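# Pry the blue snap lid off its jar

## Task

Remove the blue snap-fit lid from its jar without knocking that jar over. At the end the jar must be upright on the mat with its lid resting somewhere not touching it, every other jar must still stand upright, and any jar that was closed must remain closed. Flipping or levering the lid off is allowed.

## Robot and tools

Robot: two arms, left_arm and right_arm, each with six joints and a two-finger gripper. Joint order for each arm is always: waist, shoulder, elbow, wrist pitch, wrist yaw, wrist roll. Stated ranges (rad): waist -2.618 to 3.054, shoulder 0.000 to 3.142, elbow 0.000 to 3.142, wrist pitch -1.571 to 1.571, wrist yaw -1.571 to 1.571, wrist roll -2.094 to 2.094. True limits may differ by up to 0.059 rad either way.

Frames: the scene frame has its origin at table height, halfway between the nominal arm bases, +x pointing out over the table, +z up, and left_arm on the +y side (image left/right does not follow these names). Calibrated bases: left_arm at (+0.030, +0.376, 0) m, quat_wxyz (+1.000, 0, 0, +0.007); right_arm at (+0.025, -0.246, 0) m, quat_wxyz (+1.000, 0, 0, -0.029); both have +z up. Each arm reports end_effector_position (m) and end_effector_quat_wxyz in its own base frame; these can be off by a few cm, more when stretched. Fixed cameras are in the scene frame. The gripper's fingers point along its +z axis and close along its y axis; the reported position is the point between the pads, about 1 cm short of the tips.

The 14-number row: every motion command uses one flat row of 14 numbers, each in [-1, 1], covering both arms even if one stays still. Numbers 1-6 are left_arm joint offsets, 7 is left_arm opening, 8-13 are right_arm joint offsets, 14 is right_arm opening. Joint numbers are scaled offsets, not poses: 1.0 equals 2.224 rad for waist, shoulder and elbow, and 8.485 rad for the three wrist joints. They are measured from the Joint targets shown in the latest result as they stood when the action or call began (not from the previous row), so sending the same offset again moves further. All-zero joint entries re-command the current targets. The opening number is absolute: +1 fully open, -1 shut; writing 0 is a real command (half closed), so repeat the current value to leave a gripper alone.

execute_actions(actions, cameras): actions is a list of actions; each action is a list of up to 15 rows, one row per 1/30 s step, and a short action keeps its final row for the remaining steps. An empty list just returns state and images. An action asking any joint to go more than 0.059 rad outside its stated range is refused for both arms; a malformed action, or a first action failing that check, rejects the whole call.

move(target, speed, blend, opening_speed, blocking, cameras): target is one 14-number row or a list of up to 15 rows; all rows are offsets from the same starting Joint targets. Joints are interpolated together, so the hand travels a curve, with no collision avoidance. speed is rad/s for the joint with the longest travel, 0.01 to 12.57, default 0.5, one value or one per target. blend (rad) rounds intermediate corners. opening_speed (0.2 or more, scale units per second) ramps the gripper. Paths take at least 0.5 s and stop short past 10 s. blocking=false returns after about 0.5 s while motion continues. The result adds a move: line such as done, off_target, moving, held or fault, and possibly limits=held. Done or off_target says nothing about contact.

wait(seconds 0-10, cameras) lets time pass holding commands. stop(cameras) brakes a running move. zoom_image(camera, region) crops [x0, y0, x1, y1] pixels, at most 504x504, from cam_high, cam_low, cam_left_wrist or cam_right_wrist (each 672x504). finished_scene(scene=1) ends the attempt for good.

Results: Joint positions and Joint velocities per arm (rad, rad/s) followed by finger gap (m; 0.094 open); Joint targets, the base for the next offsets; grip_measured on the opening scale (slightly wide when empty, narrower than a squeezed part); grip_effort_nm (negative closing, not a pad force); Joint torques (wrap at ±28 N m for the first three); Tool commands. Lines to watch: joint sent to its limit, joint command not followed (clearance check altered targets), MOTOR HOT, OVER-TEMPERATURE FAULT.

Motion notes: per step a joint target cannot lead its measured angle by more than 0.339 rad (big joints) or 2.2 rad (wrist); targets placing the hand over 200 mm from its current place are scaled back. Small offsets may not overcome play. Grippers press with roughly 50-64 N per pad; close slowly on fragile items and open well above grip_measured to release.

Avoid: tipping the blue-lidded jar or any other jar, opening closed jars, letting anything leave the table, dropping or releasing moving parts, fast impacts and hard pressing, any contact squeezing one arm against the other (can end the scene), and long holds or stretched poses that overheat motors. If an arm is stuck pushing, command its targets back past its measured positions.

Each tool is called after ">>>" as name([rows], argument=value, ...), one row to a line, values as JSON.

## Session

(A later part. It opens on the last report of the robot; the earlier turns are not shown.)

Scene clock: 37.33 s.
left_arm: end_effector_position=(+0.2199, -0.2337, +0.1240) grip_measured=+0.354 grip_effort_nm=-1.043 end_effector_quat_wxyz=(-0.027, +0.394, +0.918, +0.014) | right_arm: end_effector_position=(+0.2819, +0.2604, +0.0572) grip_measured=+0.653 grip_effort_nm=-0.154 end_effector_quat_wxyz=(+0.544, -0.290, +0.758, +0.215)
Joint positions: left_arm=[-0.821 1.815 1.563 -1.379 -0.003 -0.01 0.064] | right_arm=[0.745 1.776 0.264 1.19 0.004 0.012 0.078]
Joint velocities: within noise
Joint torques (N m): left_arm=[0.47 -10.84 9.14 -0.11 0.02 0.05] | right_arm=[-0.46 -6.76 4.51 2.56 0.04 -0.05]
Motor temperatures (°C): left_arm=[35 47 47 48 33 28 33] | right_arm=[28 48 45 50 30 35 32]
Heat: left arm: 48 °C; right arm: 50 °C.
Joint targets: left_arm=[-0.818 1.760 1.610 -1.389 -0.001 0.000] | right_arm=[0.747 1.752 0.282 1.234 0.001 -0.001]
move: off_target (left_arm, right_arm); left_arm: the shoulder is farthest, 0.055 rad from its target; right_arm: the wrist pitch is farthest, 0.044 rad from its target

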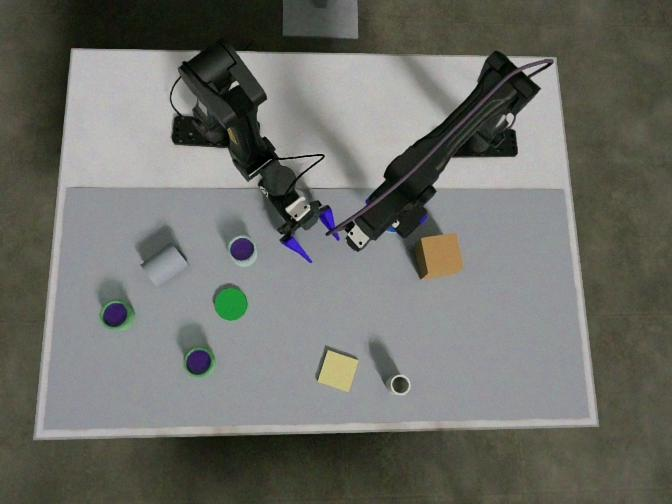

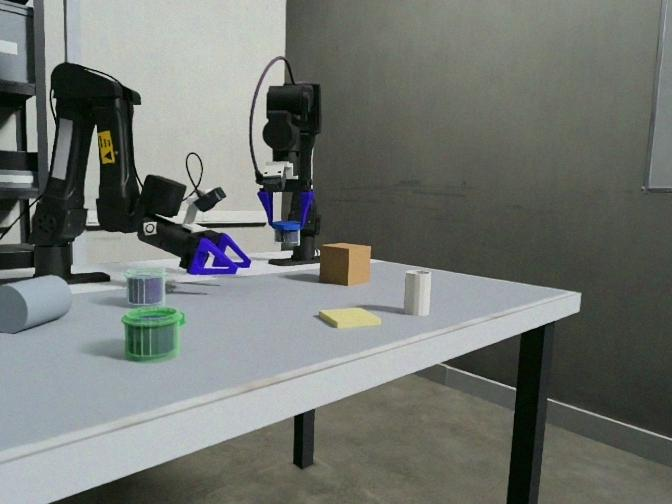

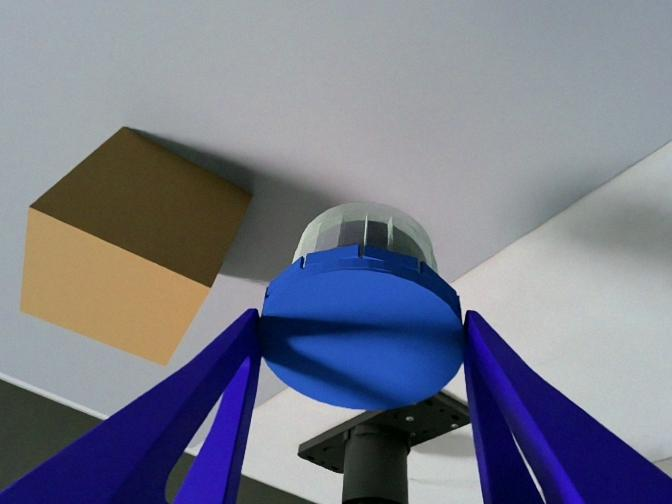

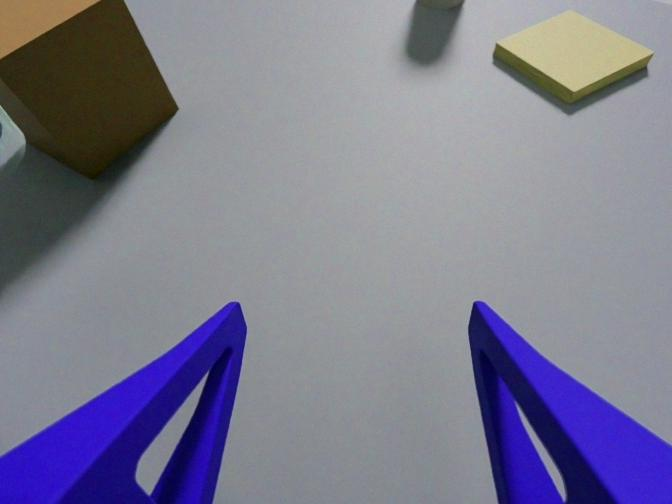

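>>> move([
  [0,0,0,0,0,0,0.12,0,0.029,-0.042,0.036,0,0,0.65],
  [0,0,0,0,0,0,0.12,0.1385,0.029,-0.042,0.036,0,0,0.65],
], speed=0.4)

>>> zoom_image(camera="cam_low", region=[190, 190, 340, 300])

Scene clock: 40.70 s.
left_arm: end_effector_position=(+0.2199, -0.2337, +0.1240) grip_measured=+0.354 grip_effort_nm=-1.043 end_effector_quat_wxyz=(-0.027, +0.394, +0.919, +0.014) | right_arm: end_effector_position=(+0.1837, +0.3296, +0.0930) grip_measured=+0.653 grip_effort_nm=-0.149 end_effector_quat_wxyz=(+0.565, -0.381, +0.652, +0.334)
Joint positions: left_arm=[-0.821 1.815 1.563 -1.379 -0.003 -0.011 0.064] | right_arm=[1.056 1.81 0.193 1.477 -0.007 0.004 0.078]
Joint velocities: within noise
Joint torques (N m): left_arm=[0.54 -10.82 9.09 -0.14 0.01 0.07] | right_arm=[0.27 -3.78 1.76 2.79 0.03 -0.11]
Motor temperatures (°C): left_arm=[35 47 47 48 33 28 33] | right_arm=[28 48 44 50 30 35 32]
Heat: left arm: 48 °C; right arm: 50 °C.
Joint targets: left_arm=[-0.818 1.760 1.610 -1.389 -0.001 0.000] | right_arm=[1.055 1.817 0.189 1.539 0.001 -0.001]
move: off_target (left_arm, right_arm); left_arm: the shoulder is farthest, 0.055 rad from its target; right_arm: the wrist pitch is farthest, 0.063 rad from its target

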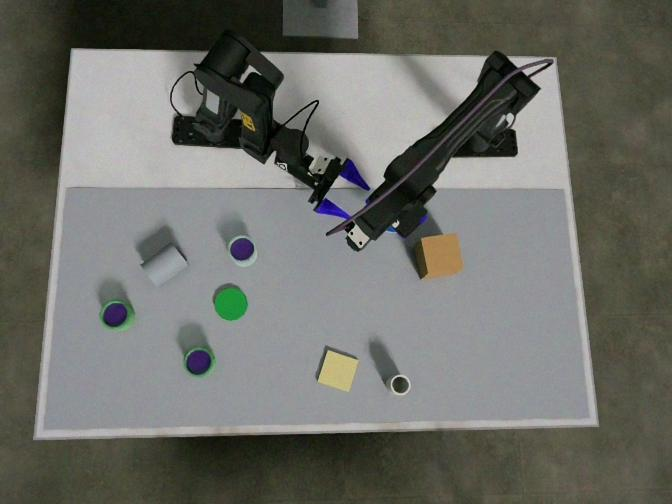

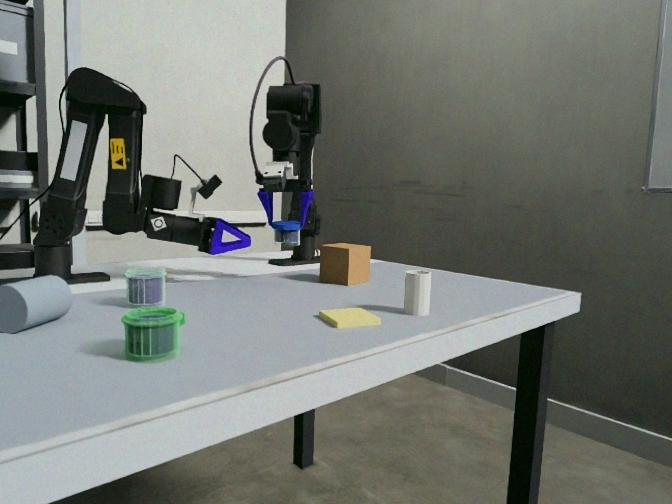

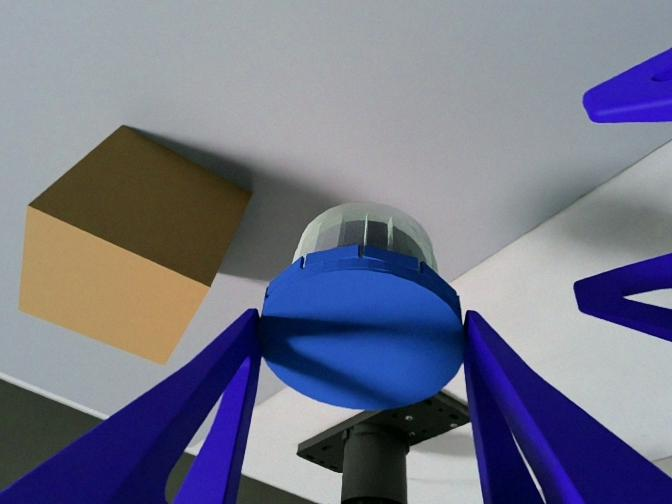

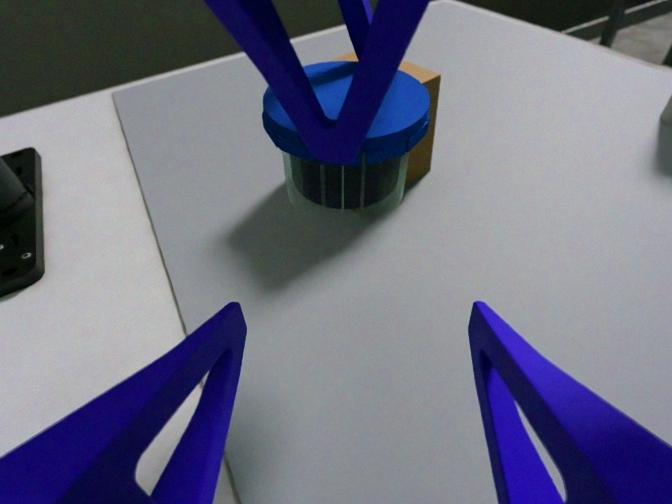

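Scaled by 3.360 from the camera's 672x504 image, which has a finer 960x720 frame.

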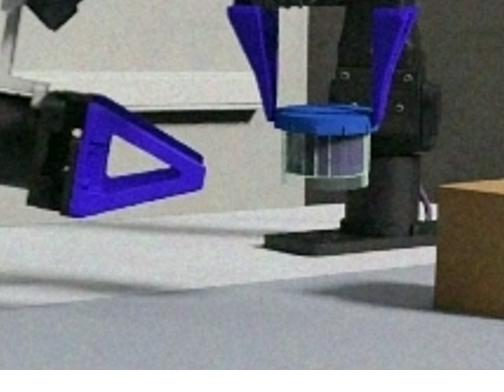

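>>> move(target=[0,0,0,0,0,-0.185,0.12,0,0,0,0,0,0,0.65], speed=0.8)

>>> zoom_image(camera="cam_low", region=[190, 160, 340, 270])

Scene clock: 45.77 s.
left_arm: end_effector_position=(+0.2181, -0.2353, +0.1240) grip_measured=+0.354 grip_effort_nm=-1.043 end_effector_quat_wxyz=(-0.015, -0.356, +0.934, +0.026) | right_arm: end_effector_position=(+0.1837, +0.3296, +0.0930) grip_measured=+0.653 grip_effort_nm=-0.149 end_effector_quat_wxyz=(+0.565, -0.381, +0.652, +0.334)
Joint positions: left_arm=[-0.822 1.815 1.563 -1.379 0.007 -1.551 0.064] | right_arm=[1.056 1.81 0.193 1.477 -0.007 0.004 0.078]
Joint velocities: within noise
Joint torques (N m): left_arm=[0.4 -10.89 9.11 -0.1 0.01 -0.1] | right_arm=[0.27 -3.78 1.91 2.77 0 -0.11]
Motor temperatures (°C): left_arm=[35 47 47 47 33 28 33] | right_arm=[28 48 44 50 30 35 32]
Heat: left arm: 47 °C; right arm: 50 °C.
Joint targets: left_arm=[-0.818 1.760 1.610 -1.389 -0.001 -1.569] | right_arm=[1.055 1.817 0.189 1.539 0.001 -0.001]
move: off_target (left_arm, right_arm); left_arm: the shoulder is farthest, 0.055 rad from its target; right_arm: the wrist pitch is farthest, 0.062 rad from its target

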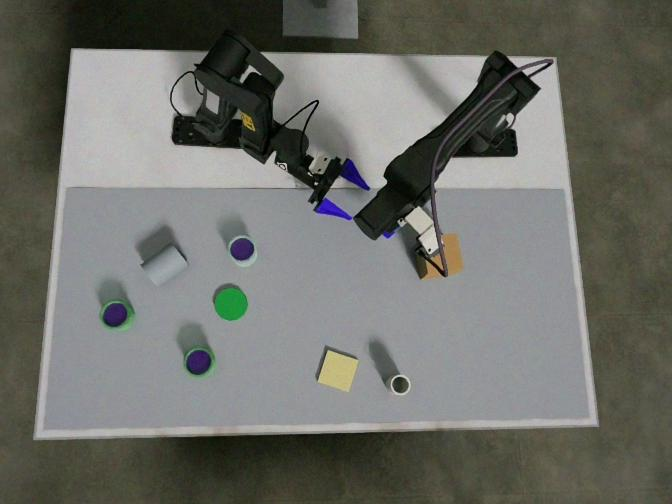

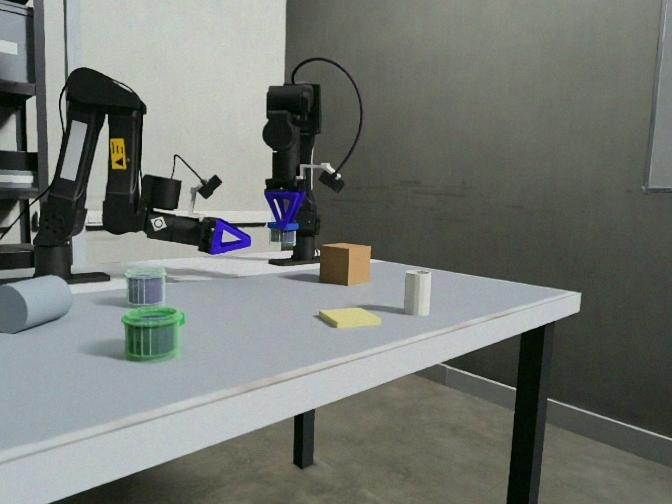

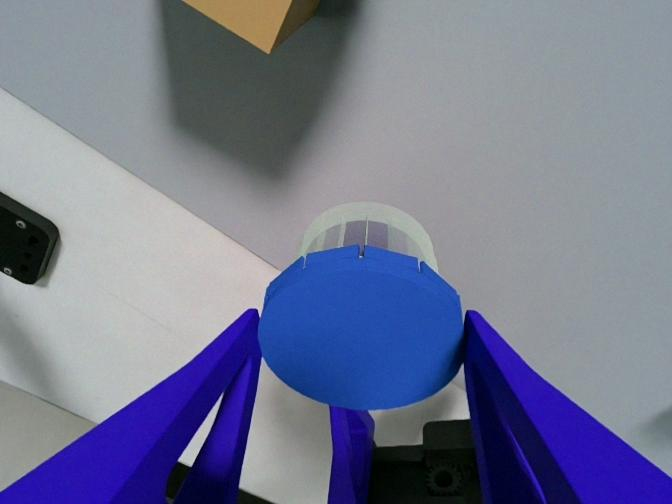

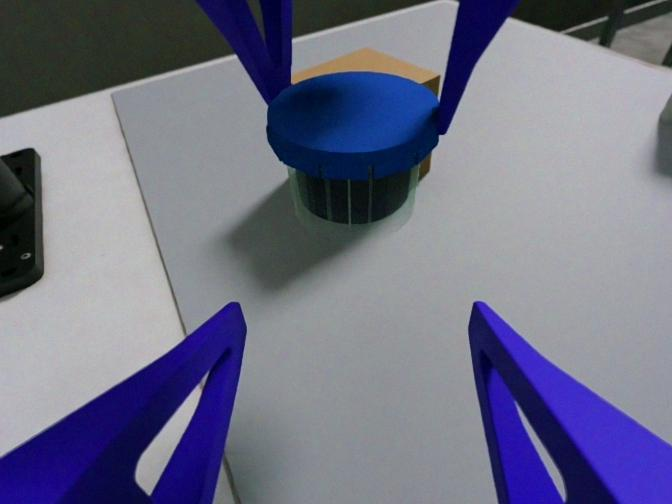

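Scaled by 3.360 from the camera's 672x504 image, which has a finer 960x720 frame.

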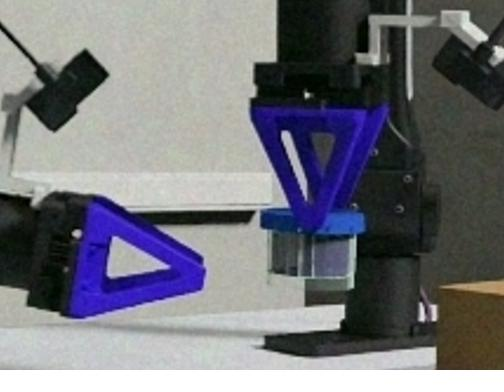

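>>> move(target=[0,0,0,0,0,0,0.12,0,0.0508,0.125,-0.0196,0,0,0.65], speed=0.3)

>>> zoom_image(camera="cam_low", region=[210, 160, 360, 270])

Scene clock: 48.23 s.
left_arm: end_effector_position=(+0.2181, -0.2353, +0.1240) grip_measured=+0.354 grip_effort_nm=-1.043 end_effector_quat_wxyz=(-0.015, -0.357, +0.934, +0.026) | right_arm: end_effector_position=(+0.2154, +0.3851, +0.1146) grip_measured=+0.653 grip_effort_nm=-0.149 end_effector_quat_wxyz=(+0.592, -0.366, +0.627, +0.349)
Joint positions: left_arm=[-0.822 1.815 1.563 -1.379 0.007 -1.553 0.064] | right_arm=[1.056 1.92 0.443 1.421 -0.006 0.004 0.078]
Joint velocities: within noise
Joint torques (N m): left_arm=[0.46 -10.89 9.1 -0.14 0 -0.13] | right_arm=[0.21 -5.33 4.96 1.64 0.04 -0.1]
Motor temperatures (°C): left_arm=[35 48 47 47 33 28 33] | right_arm=[28 48 44 50 30 34 32]
Heat: left arm: 48 °C; right arm: 50 °C.
Joint targets: left_arm=[-0.818 1.760 1.610 -1.389 -0.001 -1.569] | right_arm=[1.055 1.930 0.467 1.373 0.001 -0.001]
move: off_target (left_arm, right_arm); left_arm: the shoulder is farthest, 0.055 rad from its target; right_arm: the wrist pitch is farthest, 0.049 rad from its target

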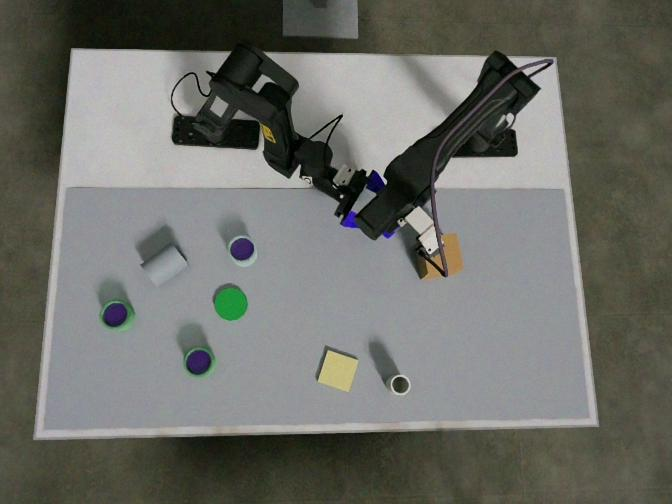

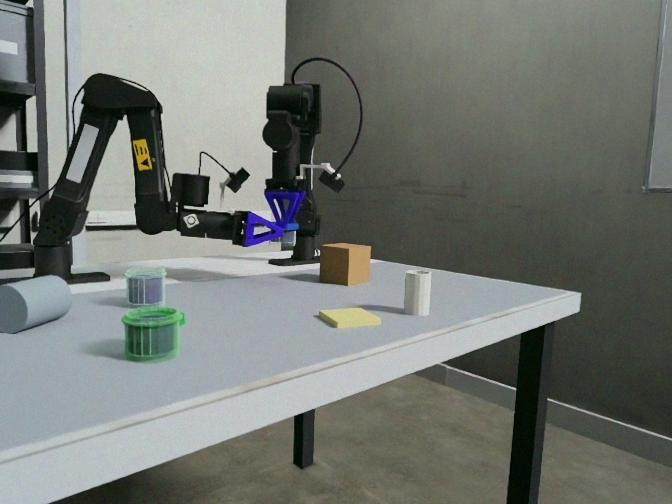

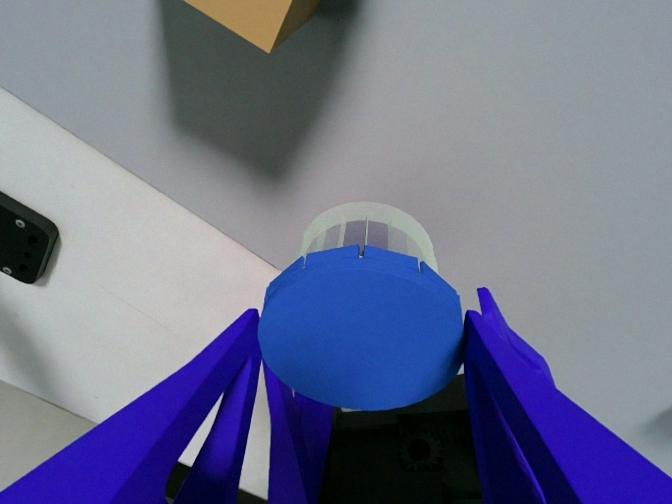

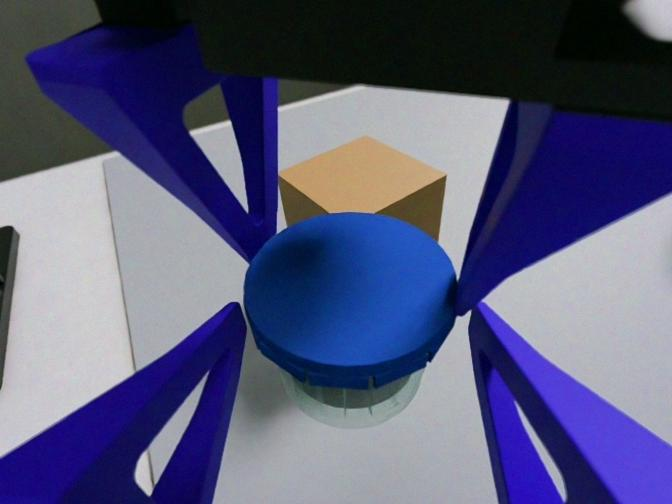

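Scaled by 3.360 from the camera's 672x504 image, which has a finer 960x720 frame.

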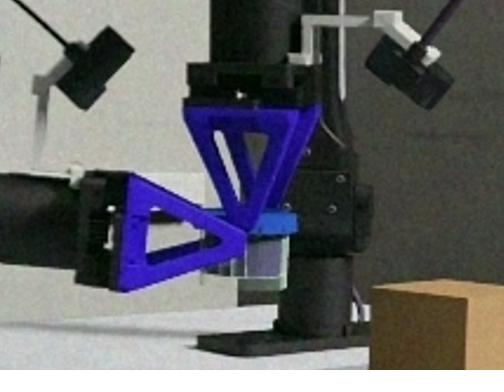

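>>> move(target=[0,0,0,0,0,0,0.12,0.005,0.0045,0.0105,-0.0127,0,0,0.65], speed=0.3)

>>> zoom_image(camera="cam_low", region=[210, 160, 360, 270])

Scene clock: 50.10 s.
left_arm: end_effector_position=(+0.2181, -0.2353, +0.1240) grip_measured=+0.354 grip_effort_nm=-1.048 end_effector_quat_wxyz=(-0.015, -0.357, +0.934, +0.026) | right_arm: end_effector_position=(+0.2170, +0.3874, +0.0913) grip_measured=+0.653 grip_effort_nm=-0.149 end_effector_quat_wxyz=(+0.562, -0.382, +0.655, +0.331)
Joint positions: left_arm=[-0.822 1.815 1.563 -1.379 0.007 -1.553 0.064] | right_arm=[1.056 1.929 0.465 1.314 -0.004 0.004 0.078]
Joint velocities: within noise
Joint torques (N m): left_arm=[0.57 -10.88 9.07 -0.12 0 -0.13] | right_arm=[0.25 -5.68 5.39 1.62 0.03 -0.08]
Motor temperatures (°C): left_arm=[35 48 47 47 33 28 33] | right_arm=[28 48 44 49 30 34 32]
Heat: left arm: 48 °C; right arm: 49 °C.
Joint targets: left_arm=[-0.818 1.760 1.610 -1.389 -0.001 -1.569] | right_arm=[1.066 1.940 0.490 1.265 0.001 -0.001]
move: off_target (left_arm, right_arm); left_arm: the shoulder is farthest, 0.055 rad from its target; right_arm: the wrist pitch is farthest, 0.049 rad from its target

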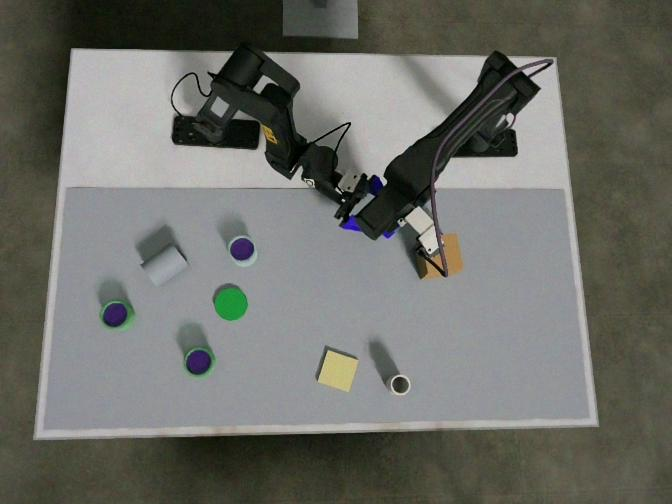

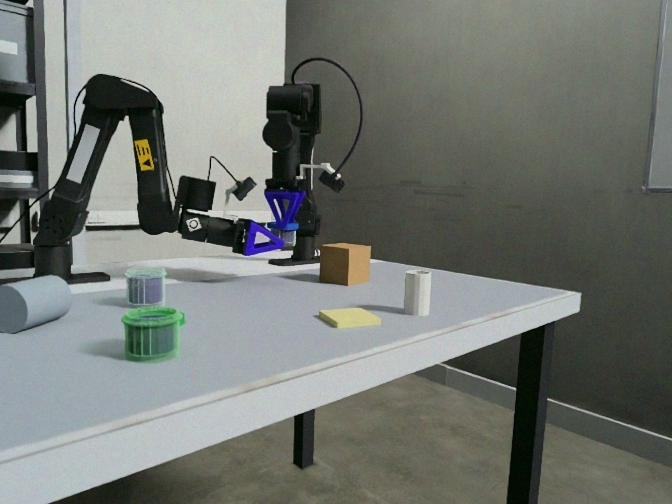

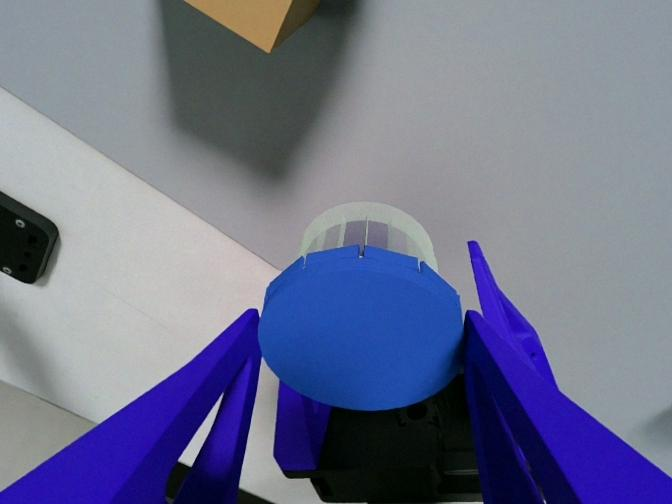

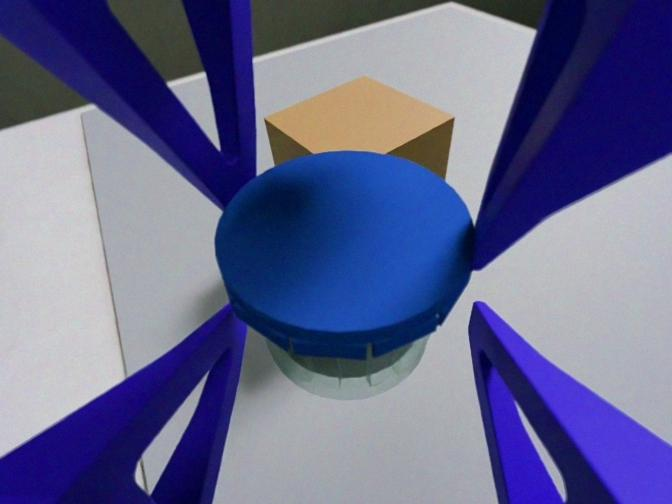

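Scaled by 3.360 from the camera's 672x504 image, which has a finer 960x720 frame.

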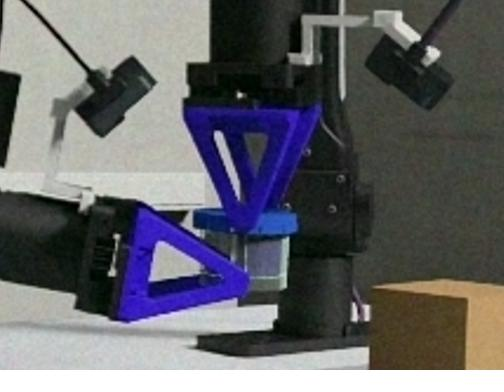

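>>> move([
  [0,0,0,0,0,0,0.12,0.009,0.0035,0.0085,-0.0012,0,0,0.65],
  [0,0,0,0,0,0,0.12,0.009,0.0035,0.0085,-0.0012,0,0,0.0],
], speed=0.3, opening_speed=0.5)

>>> zoom_image(camera="cam_low", region=[210, 160, 360, 270])

Scene clock: 53.03 s.
left_arm: end_effector_position=(+0.2161, -0.2340, +0.1241) grip_measured=+0.354 grip_effort_nm=-1.043 end_effector_quat_wxyz=(-0.018, -0.357, +0.933, +0.030) | right_arm: end_effector_position=(+0.2138, +0.3941, +0.0911) grip_measured=+0.182 grip_effort_nm=-1.033 end_effector_quat_wxyz=(+0.560, -0.384, +0.655, +0.333)
Joint positions: left_arm=[-0.822 1.815 1.563 -1.388 0.01 -1.553 0.064] | right_arm=[1.075 1.937 0.483 1.302 0.008 0.007 0.056]
Joint velocities: within noise
Joint torques (N m): left_arm=[0.53 -10.85 9.07 -0.05 -0.03 -0.13] | right_arm=[0.42 -5.72 5.31 1.65 -0.03 -0.11]
Motor temperatures (°C): left_arm=[35 48 47 47 33 28 33] | right_arm=[28 48 44 48 30 34 32]
Heat: left arm: 48 °C; right arm: 48 °C.
Joint targets: left_arm=[-0.818 1.760 1.610 -1.389 -0.001 -1.569] | right_arm=[1.086 1.948 0.509 1.255 0.001 -0.001]
move: off_target (left_arm, right_arm); target 2's new numbers were sent with right_arm's wrist pitch 0.048 rad from that target; left_arm: the shoulder is farthest, 0.055 rad from its target; right_arm: the wrist pitch is farthest, 0.047 rad from its target

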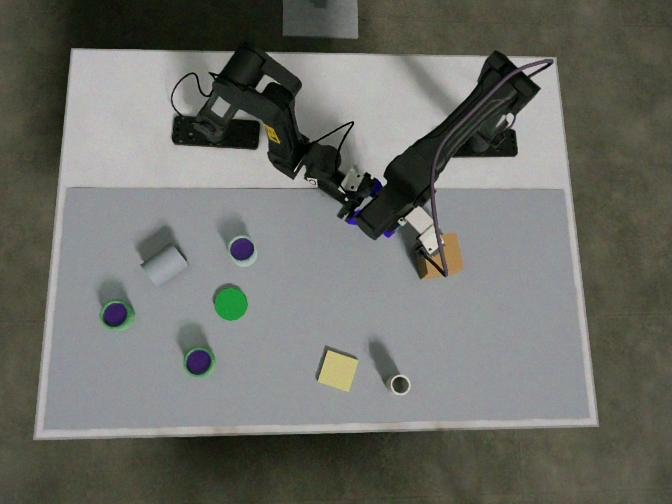

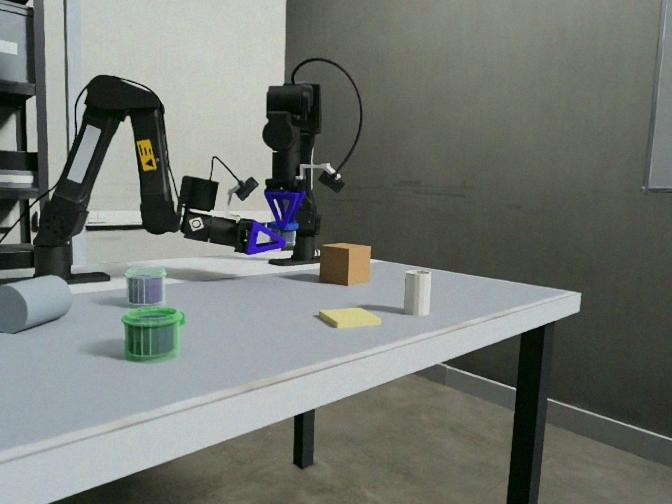

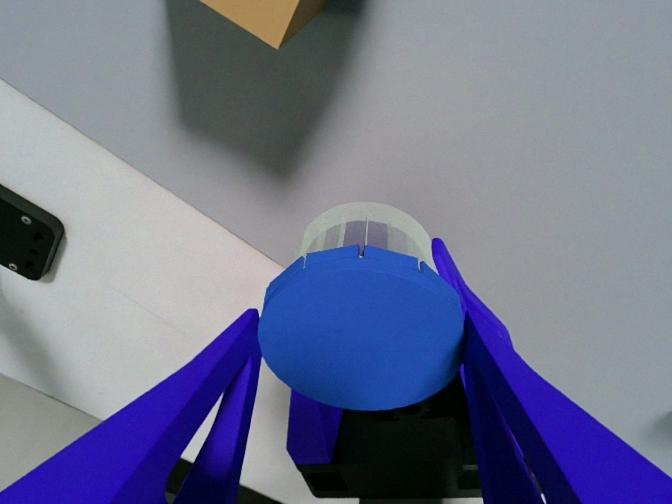

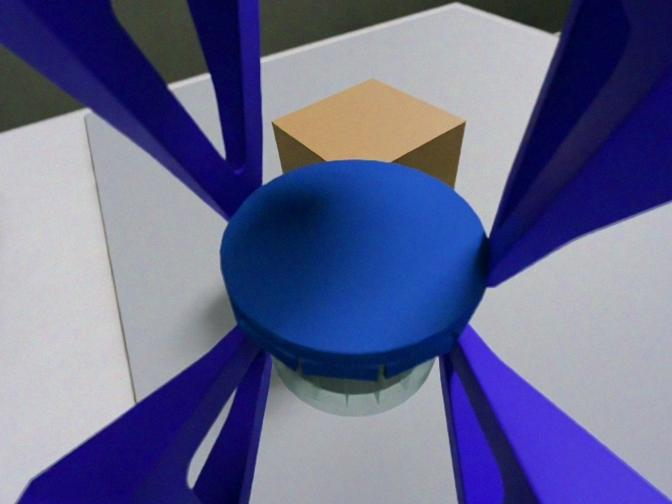

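Scaled by 3.360 from the camera's 672x504 image, which has a finer 960x720 frame.

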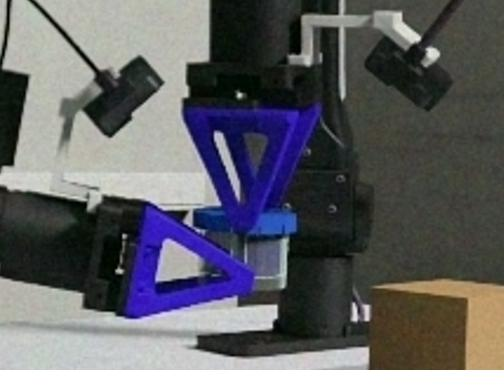

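>>> move(target=[0,-0.1147,-0.1349,0.0352,0,0,0.12,0,0,0,0,0,0,0.0], speed=0.2)

>>> zoom_image(camera="cam_low", region=[210, 160, 360, 270])

Scene clock: 56.40 s.
left_arm: end_effector_position=(+0.2158, -0.2312, +0.1411) grip_measured=+0.353 grip_effort_nm=-1.038 end_effector_quat_wxyz=(+0.033, -0.360, +0.927, -0.097) | right_arm: end_effector_position=(+0.2148, +0.3953, +0.0843) grip_measured=+0.182 grip_effort_nm=-1.048 end_effector_quat_wxyz=(+0.553, -0.391, +0.660, +0.324)
Joint positions: left_arm=[-0.816 1.546 1.313 -1.132 0.012 -1.557 0.064] | right_arm=[1.075 1.945 0.494 1.273 0.01 -0.004 0.056]
Joint velocities: within noise
Joint torques (N m): left_arm=[0.24 -7.98 5.53 1.07 -0.03 -0.11] | right_arm=[0.54 -6.56 4.67 1.96 -0.06 0.07]
Motor temperatures (°C): left_arm=[35 48 47 47 33 28 33] | right_arm=[28 48 44 48 30 34 32]
Heat: left arm: 48 °C; right arm: 48 °C.
Joint targets: left_arm=[-0.818 1.505 1.310 -1.091 -0.001 -1.569] | right_arm=[1.086 1.948 0.509 1.255 0.001 -0.001]
move: off_target (left_arm); left_arm: the wrist pitch is farthest, 0.042 rad from its target

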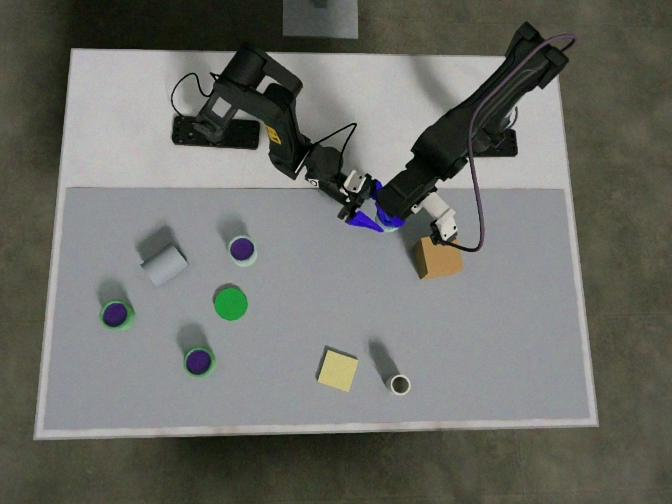

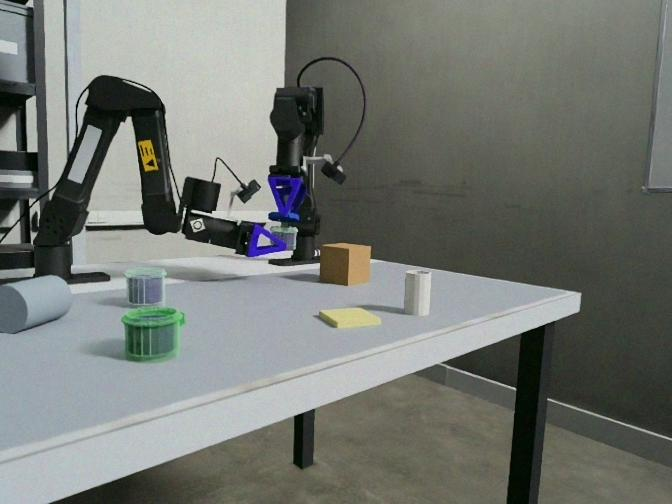

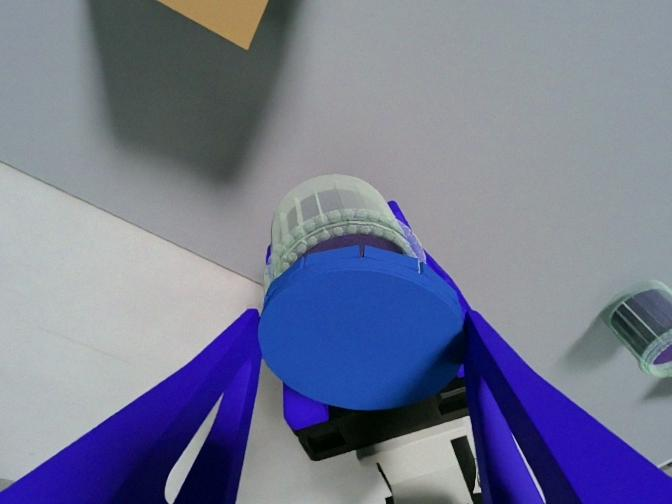

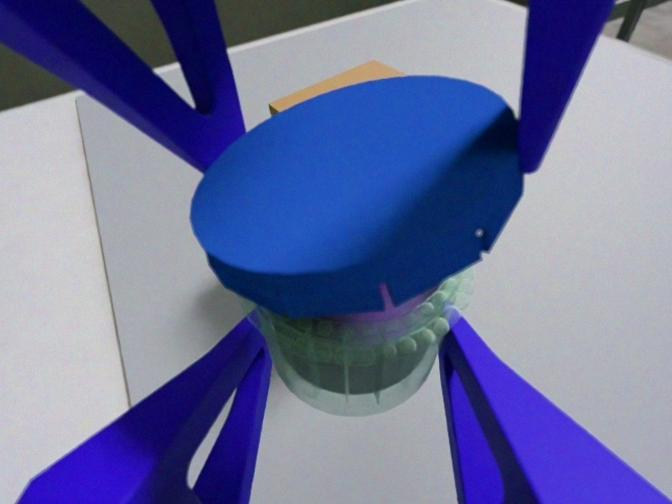

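Scaled by 3.360 from the camera's 672x504 image, which has a finer 960x720 frame.

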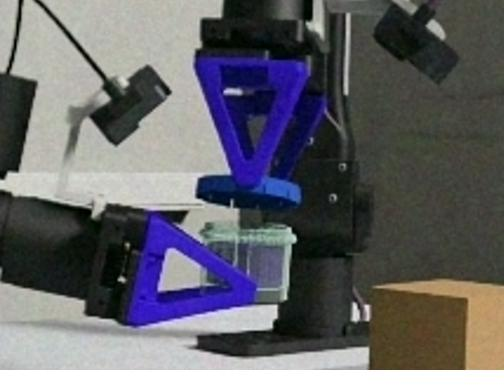

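>>> move([
  [0,0.0337,0.1619,-0.0388,0,0,0.12,0,0,0,0,0,0,0.0],
  [0.3678,0.0337,0.1619,-0.0388,0,0,0.12,0,0.0076,0.0252,-0.0365,0,0,0.0],
  [0.3678,0.2226,0.1304,-0.0022,0,0,0.12,0,0.0076,0.0252,-0.0365,0,0,0.0],
], speed=0.5)

>>> zoom_image(camera="cam_low", region=[220, 210, 340, 300])

Scene clock: 62.80 s.
left_arm: end_effector_position=(+0.3847, +0.0009, +0.0644) grip_measured=+0.353 grip_effort_nm=-1.043 end_effector_quat_wxyz=(-0.001, +0.704, -0.710, +0.010) | right_arm: end_effector_position=(+0.2093, +0.3851, +0.0203) grip_measured=+0.182 grip_effort_nm=-1.048 end_effector_quat_wxyz=(+0.458, -0.433, +0.729, +0.267)
Joint positions: left_arm=[0.006 2.013 1.595 -1.138 0.013 -1.557 0.064] | right_arm=[1.075 1.96 0.534 0.973 0.01 -0.004 0.056]
Joint velocities: within noise
Joint torques (N m): left_arm=[-0.1 -9.24 5.91 0.49 -0.05 -0.06] | right_arm=[0.5 -6.3 5.82 1.75 0.01 0.05]
Motor temperatures (°C): left_arm=[35 47 47 46 33 28 33] | right_arm=[28 48 43 47 30 34 32]
Heat: left arm: 47 °C; right arm: 48 °C.
Joint targets: left_arm=[0.000 2.000 1.600 -1.109 -0.001 -1.569] | right_arm=[1.086 1.964 0.565 0.945 0.001 -0.001]
move: done

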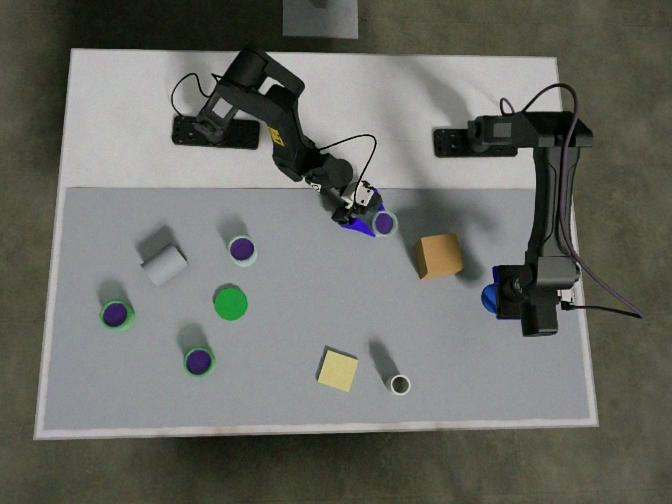

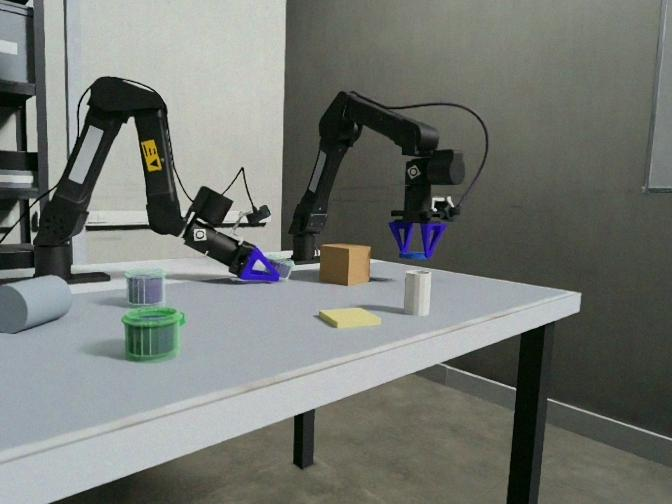

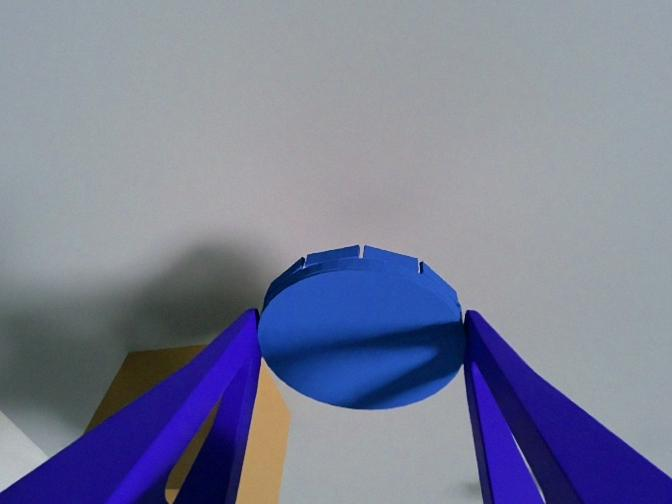

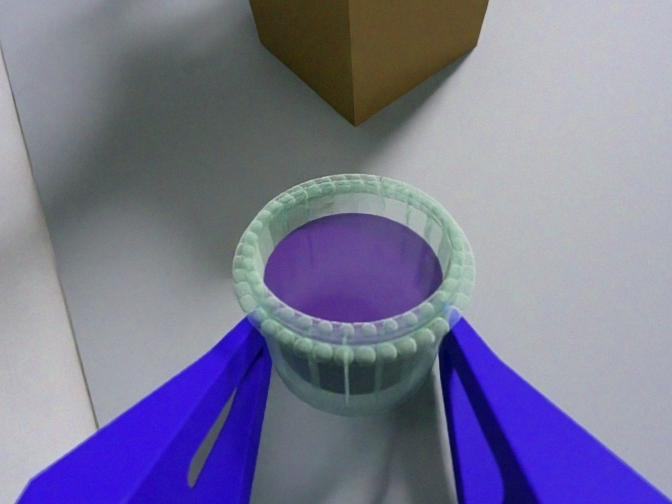

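Scaled by 4.200 from the camera's 672x504 image, which has a finer 960x720 frame.

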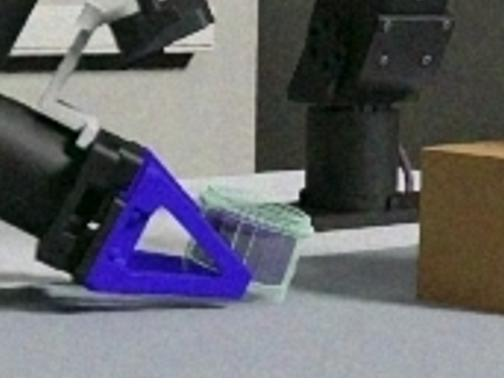

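>>> move([
  [0,0.0261,-0.0504,0.0186,0,0,0.12,0,0,0,0,0,0,0.35],
  [0,0.0261,-0.0504,0.0186,0,0,0.6,0,0,0,0,0,0,0.5],
], speed=0.12, opening_speed=0.25)

>>> zoom_image(camera="cam_low", region=[220, 210, 460, 300])

Scene clock: 67.40 s.
left_arm: end_effector_position=(+0.3872, +0.0009, +0.0222) grip_measured=+0.598 grip_effort_nm=0.085 end_effector_quat_wxyz=(-0.003, +0.704, -0.710, +0.012) | right_arm: end_effector_position=(+0.2100, +0.3865, +0.0218) grip_measured=+0.497 grip_effort_nm=0.125 end_effector_quat_wxyz=(+0.460, -0.432, +0.728, +0.268)
Joint positions: left_arm=[0.006 2.057 1.488 -0.98 0.013 -1.557 0.075] | right_arm=[1.075 1.96 0.538 0.973 0.01 -0.004 0.07]
Joint velocities: within noise
Joint torques (N m): left_arm=[-0.12 -8.2 5.23 0.52 -0.06 -0.11] | right_arm=[0.53 -6.78 5.45 1.77 -0.04 0.03]
Motor temperatures (°C): left_arm=[35 47 46 46 32 28 33] | right_arm=[28 48 43 47 30 34 32]
Heat: left arm: 47 °C; right arm: 48 °C.
Joint targets: left_arm=[0.000 2.058 1.488 -0.952 -0.001 -1.569] | right_arm=[1.086 1.964 0.565 0.945 0.001 -0.001]
move: done

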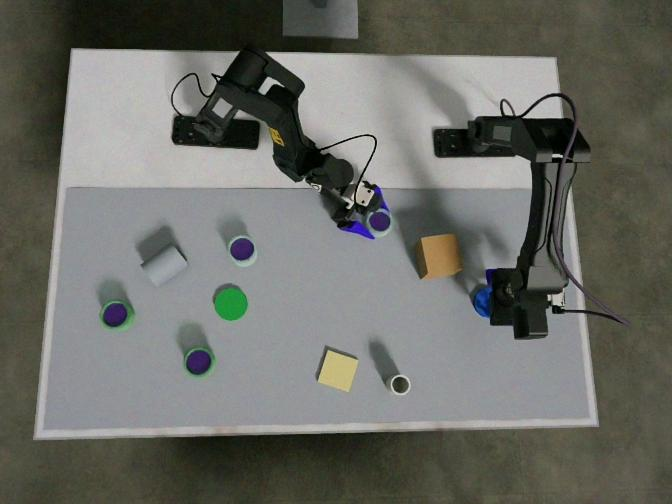

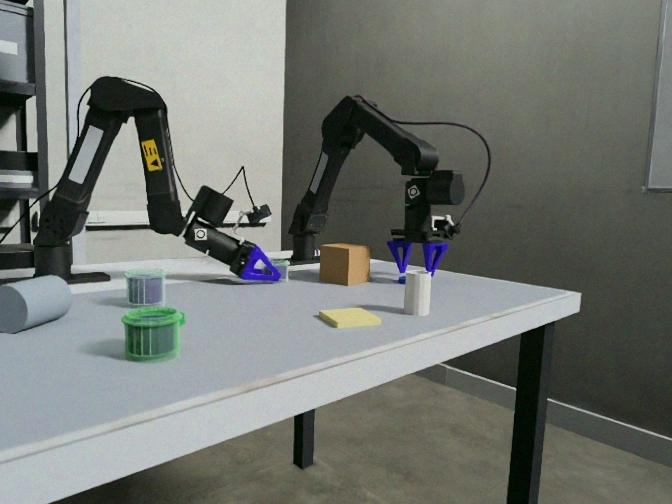

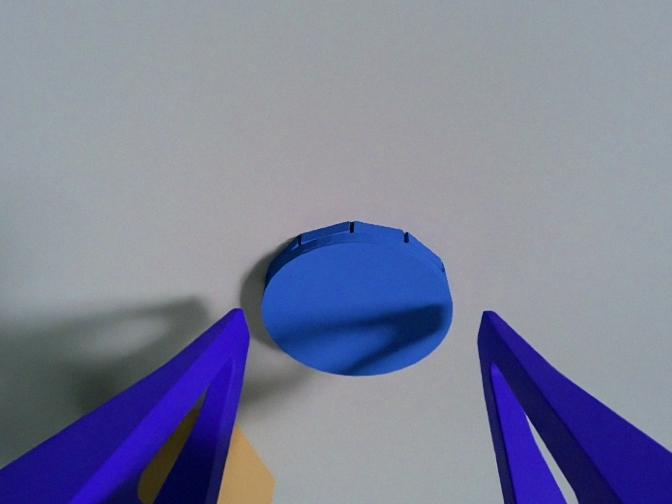

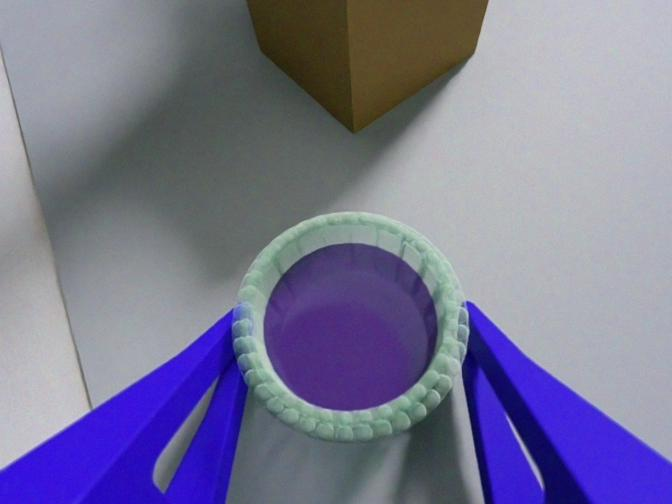

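Scaled by 2.100 from the camera's 672x504 image, which has a finer 960x720 frame.

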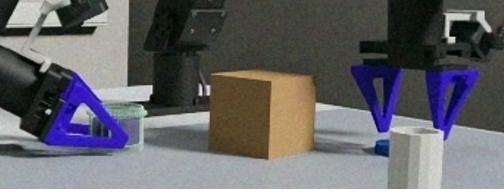

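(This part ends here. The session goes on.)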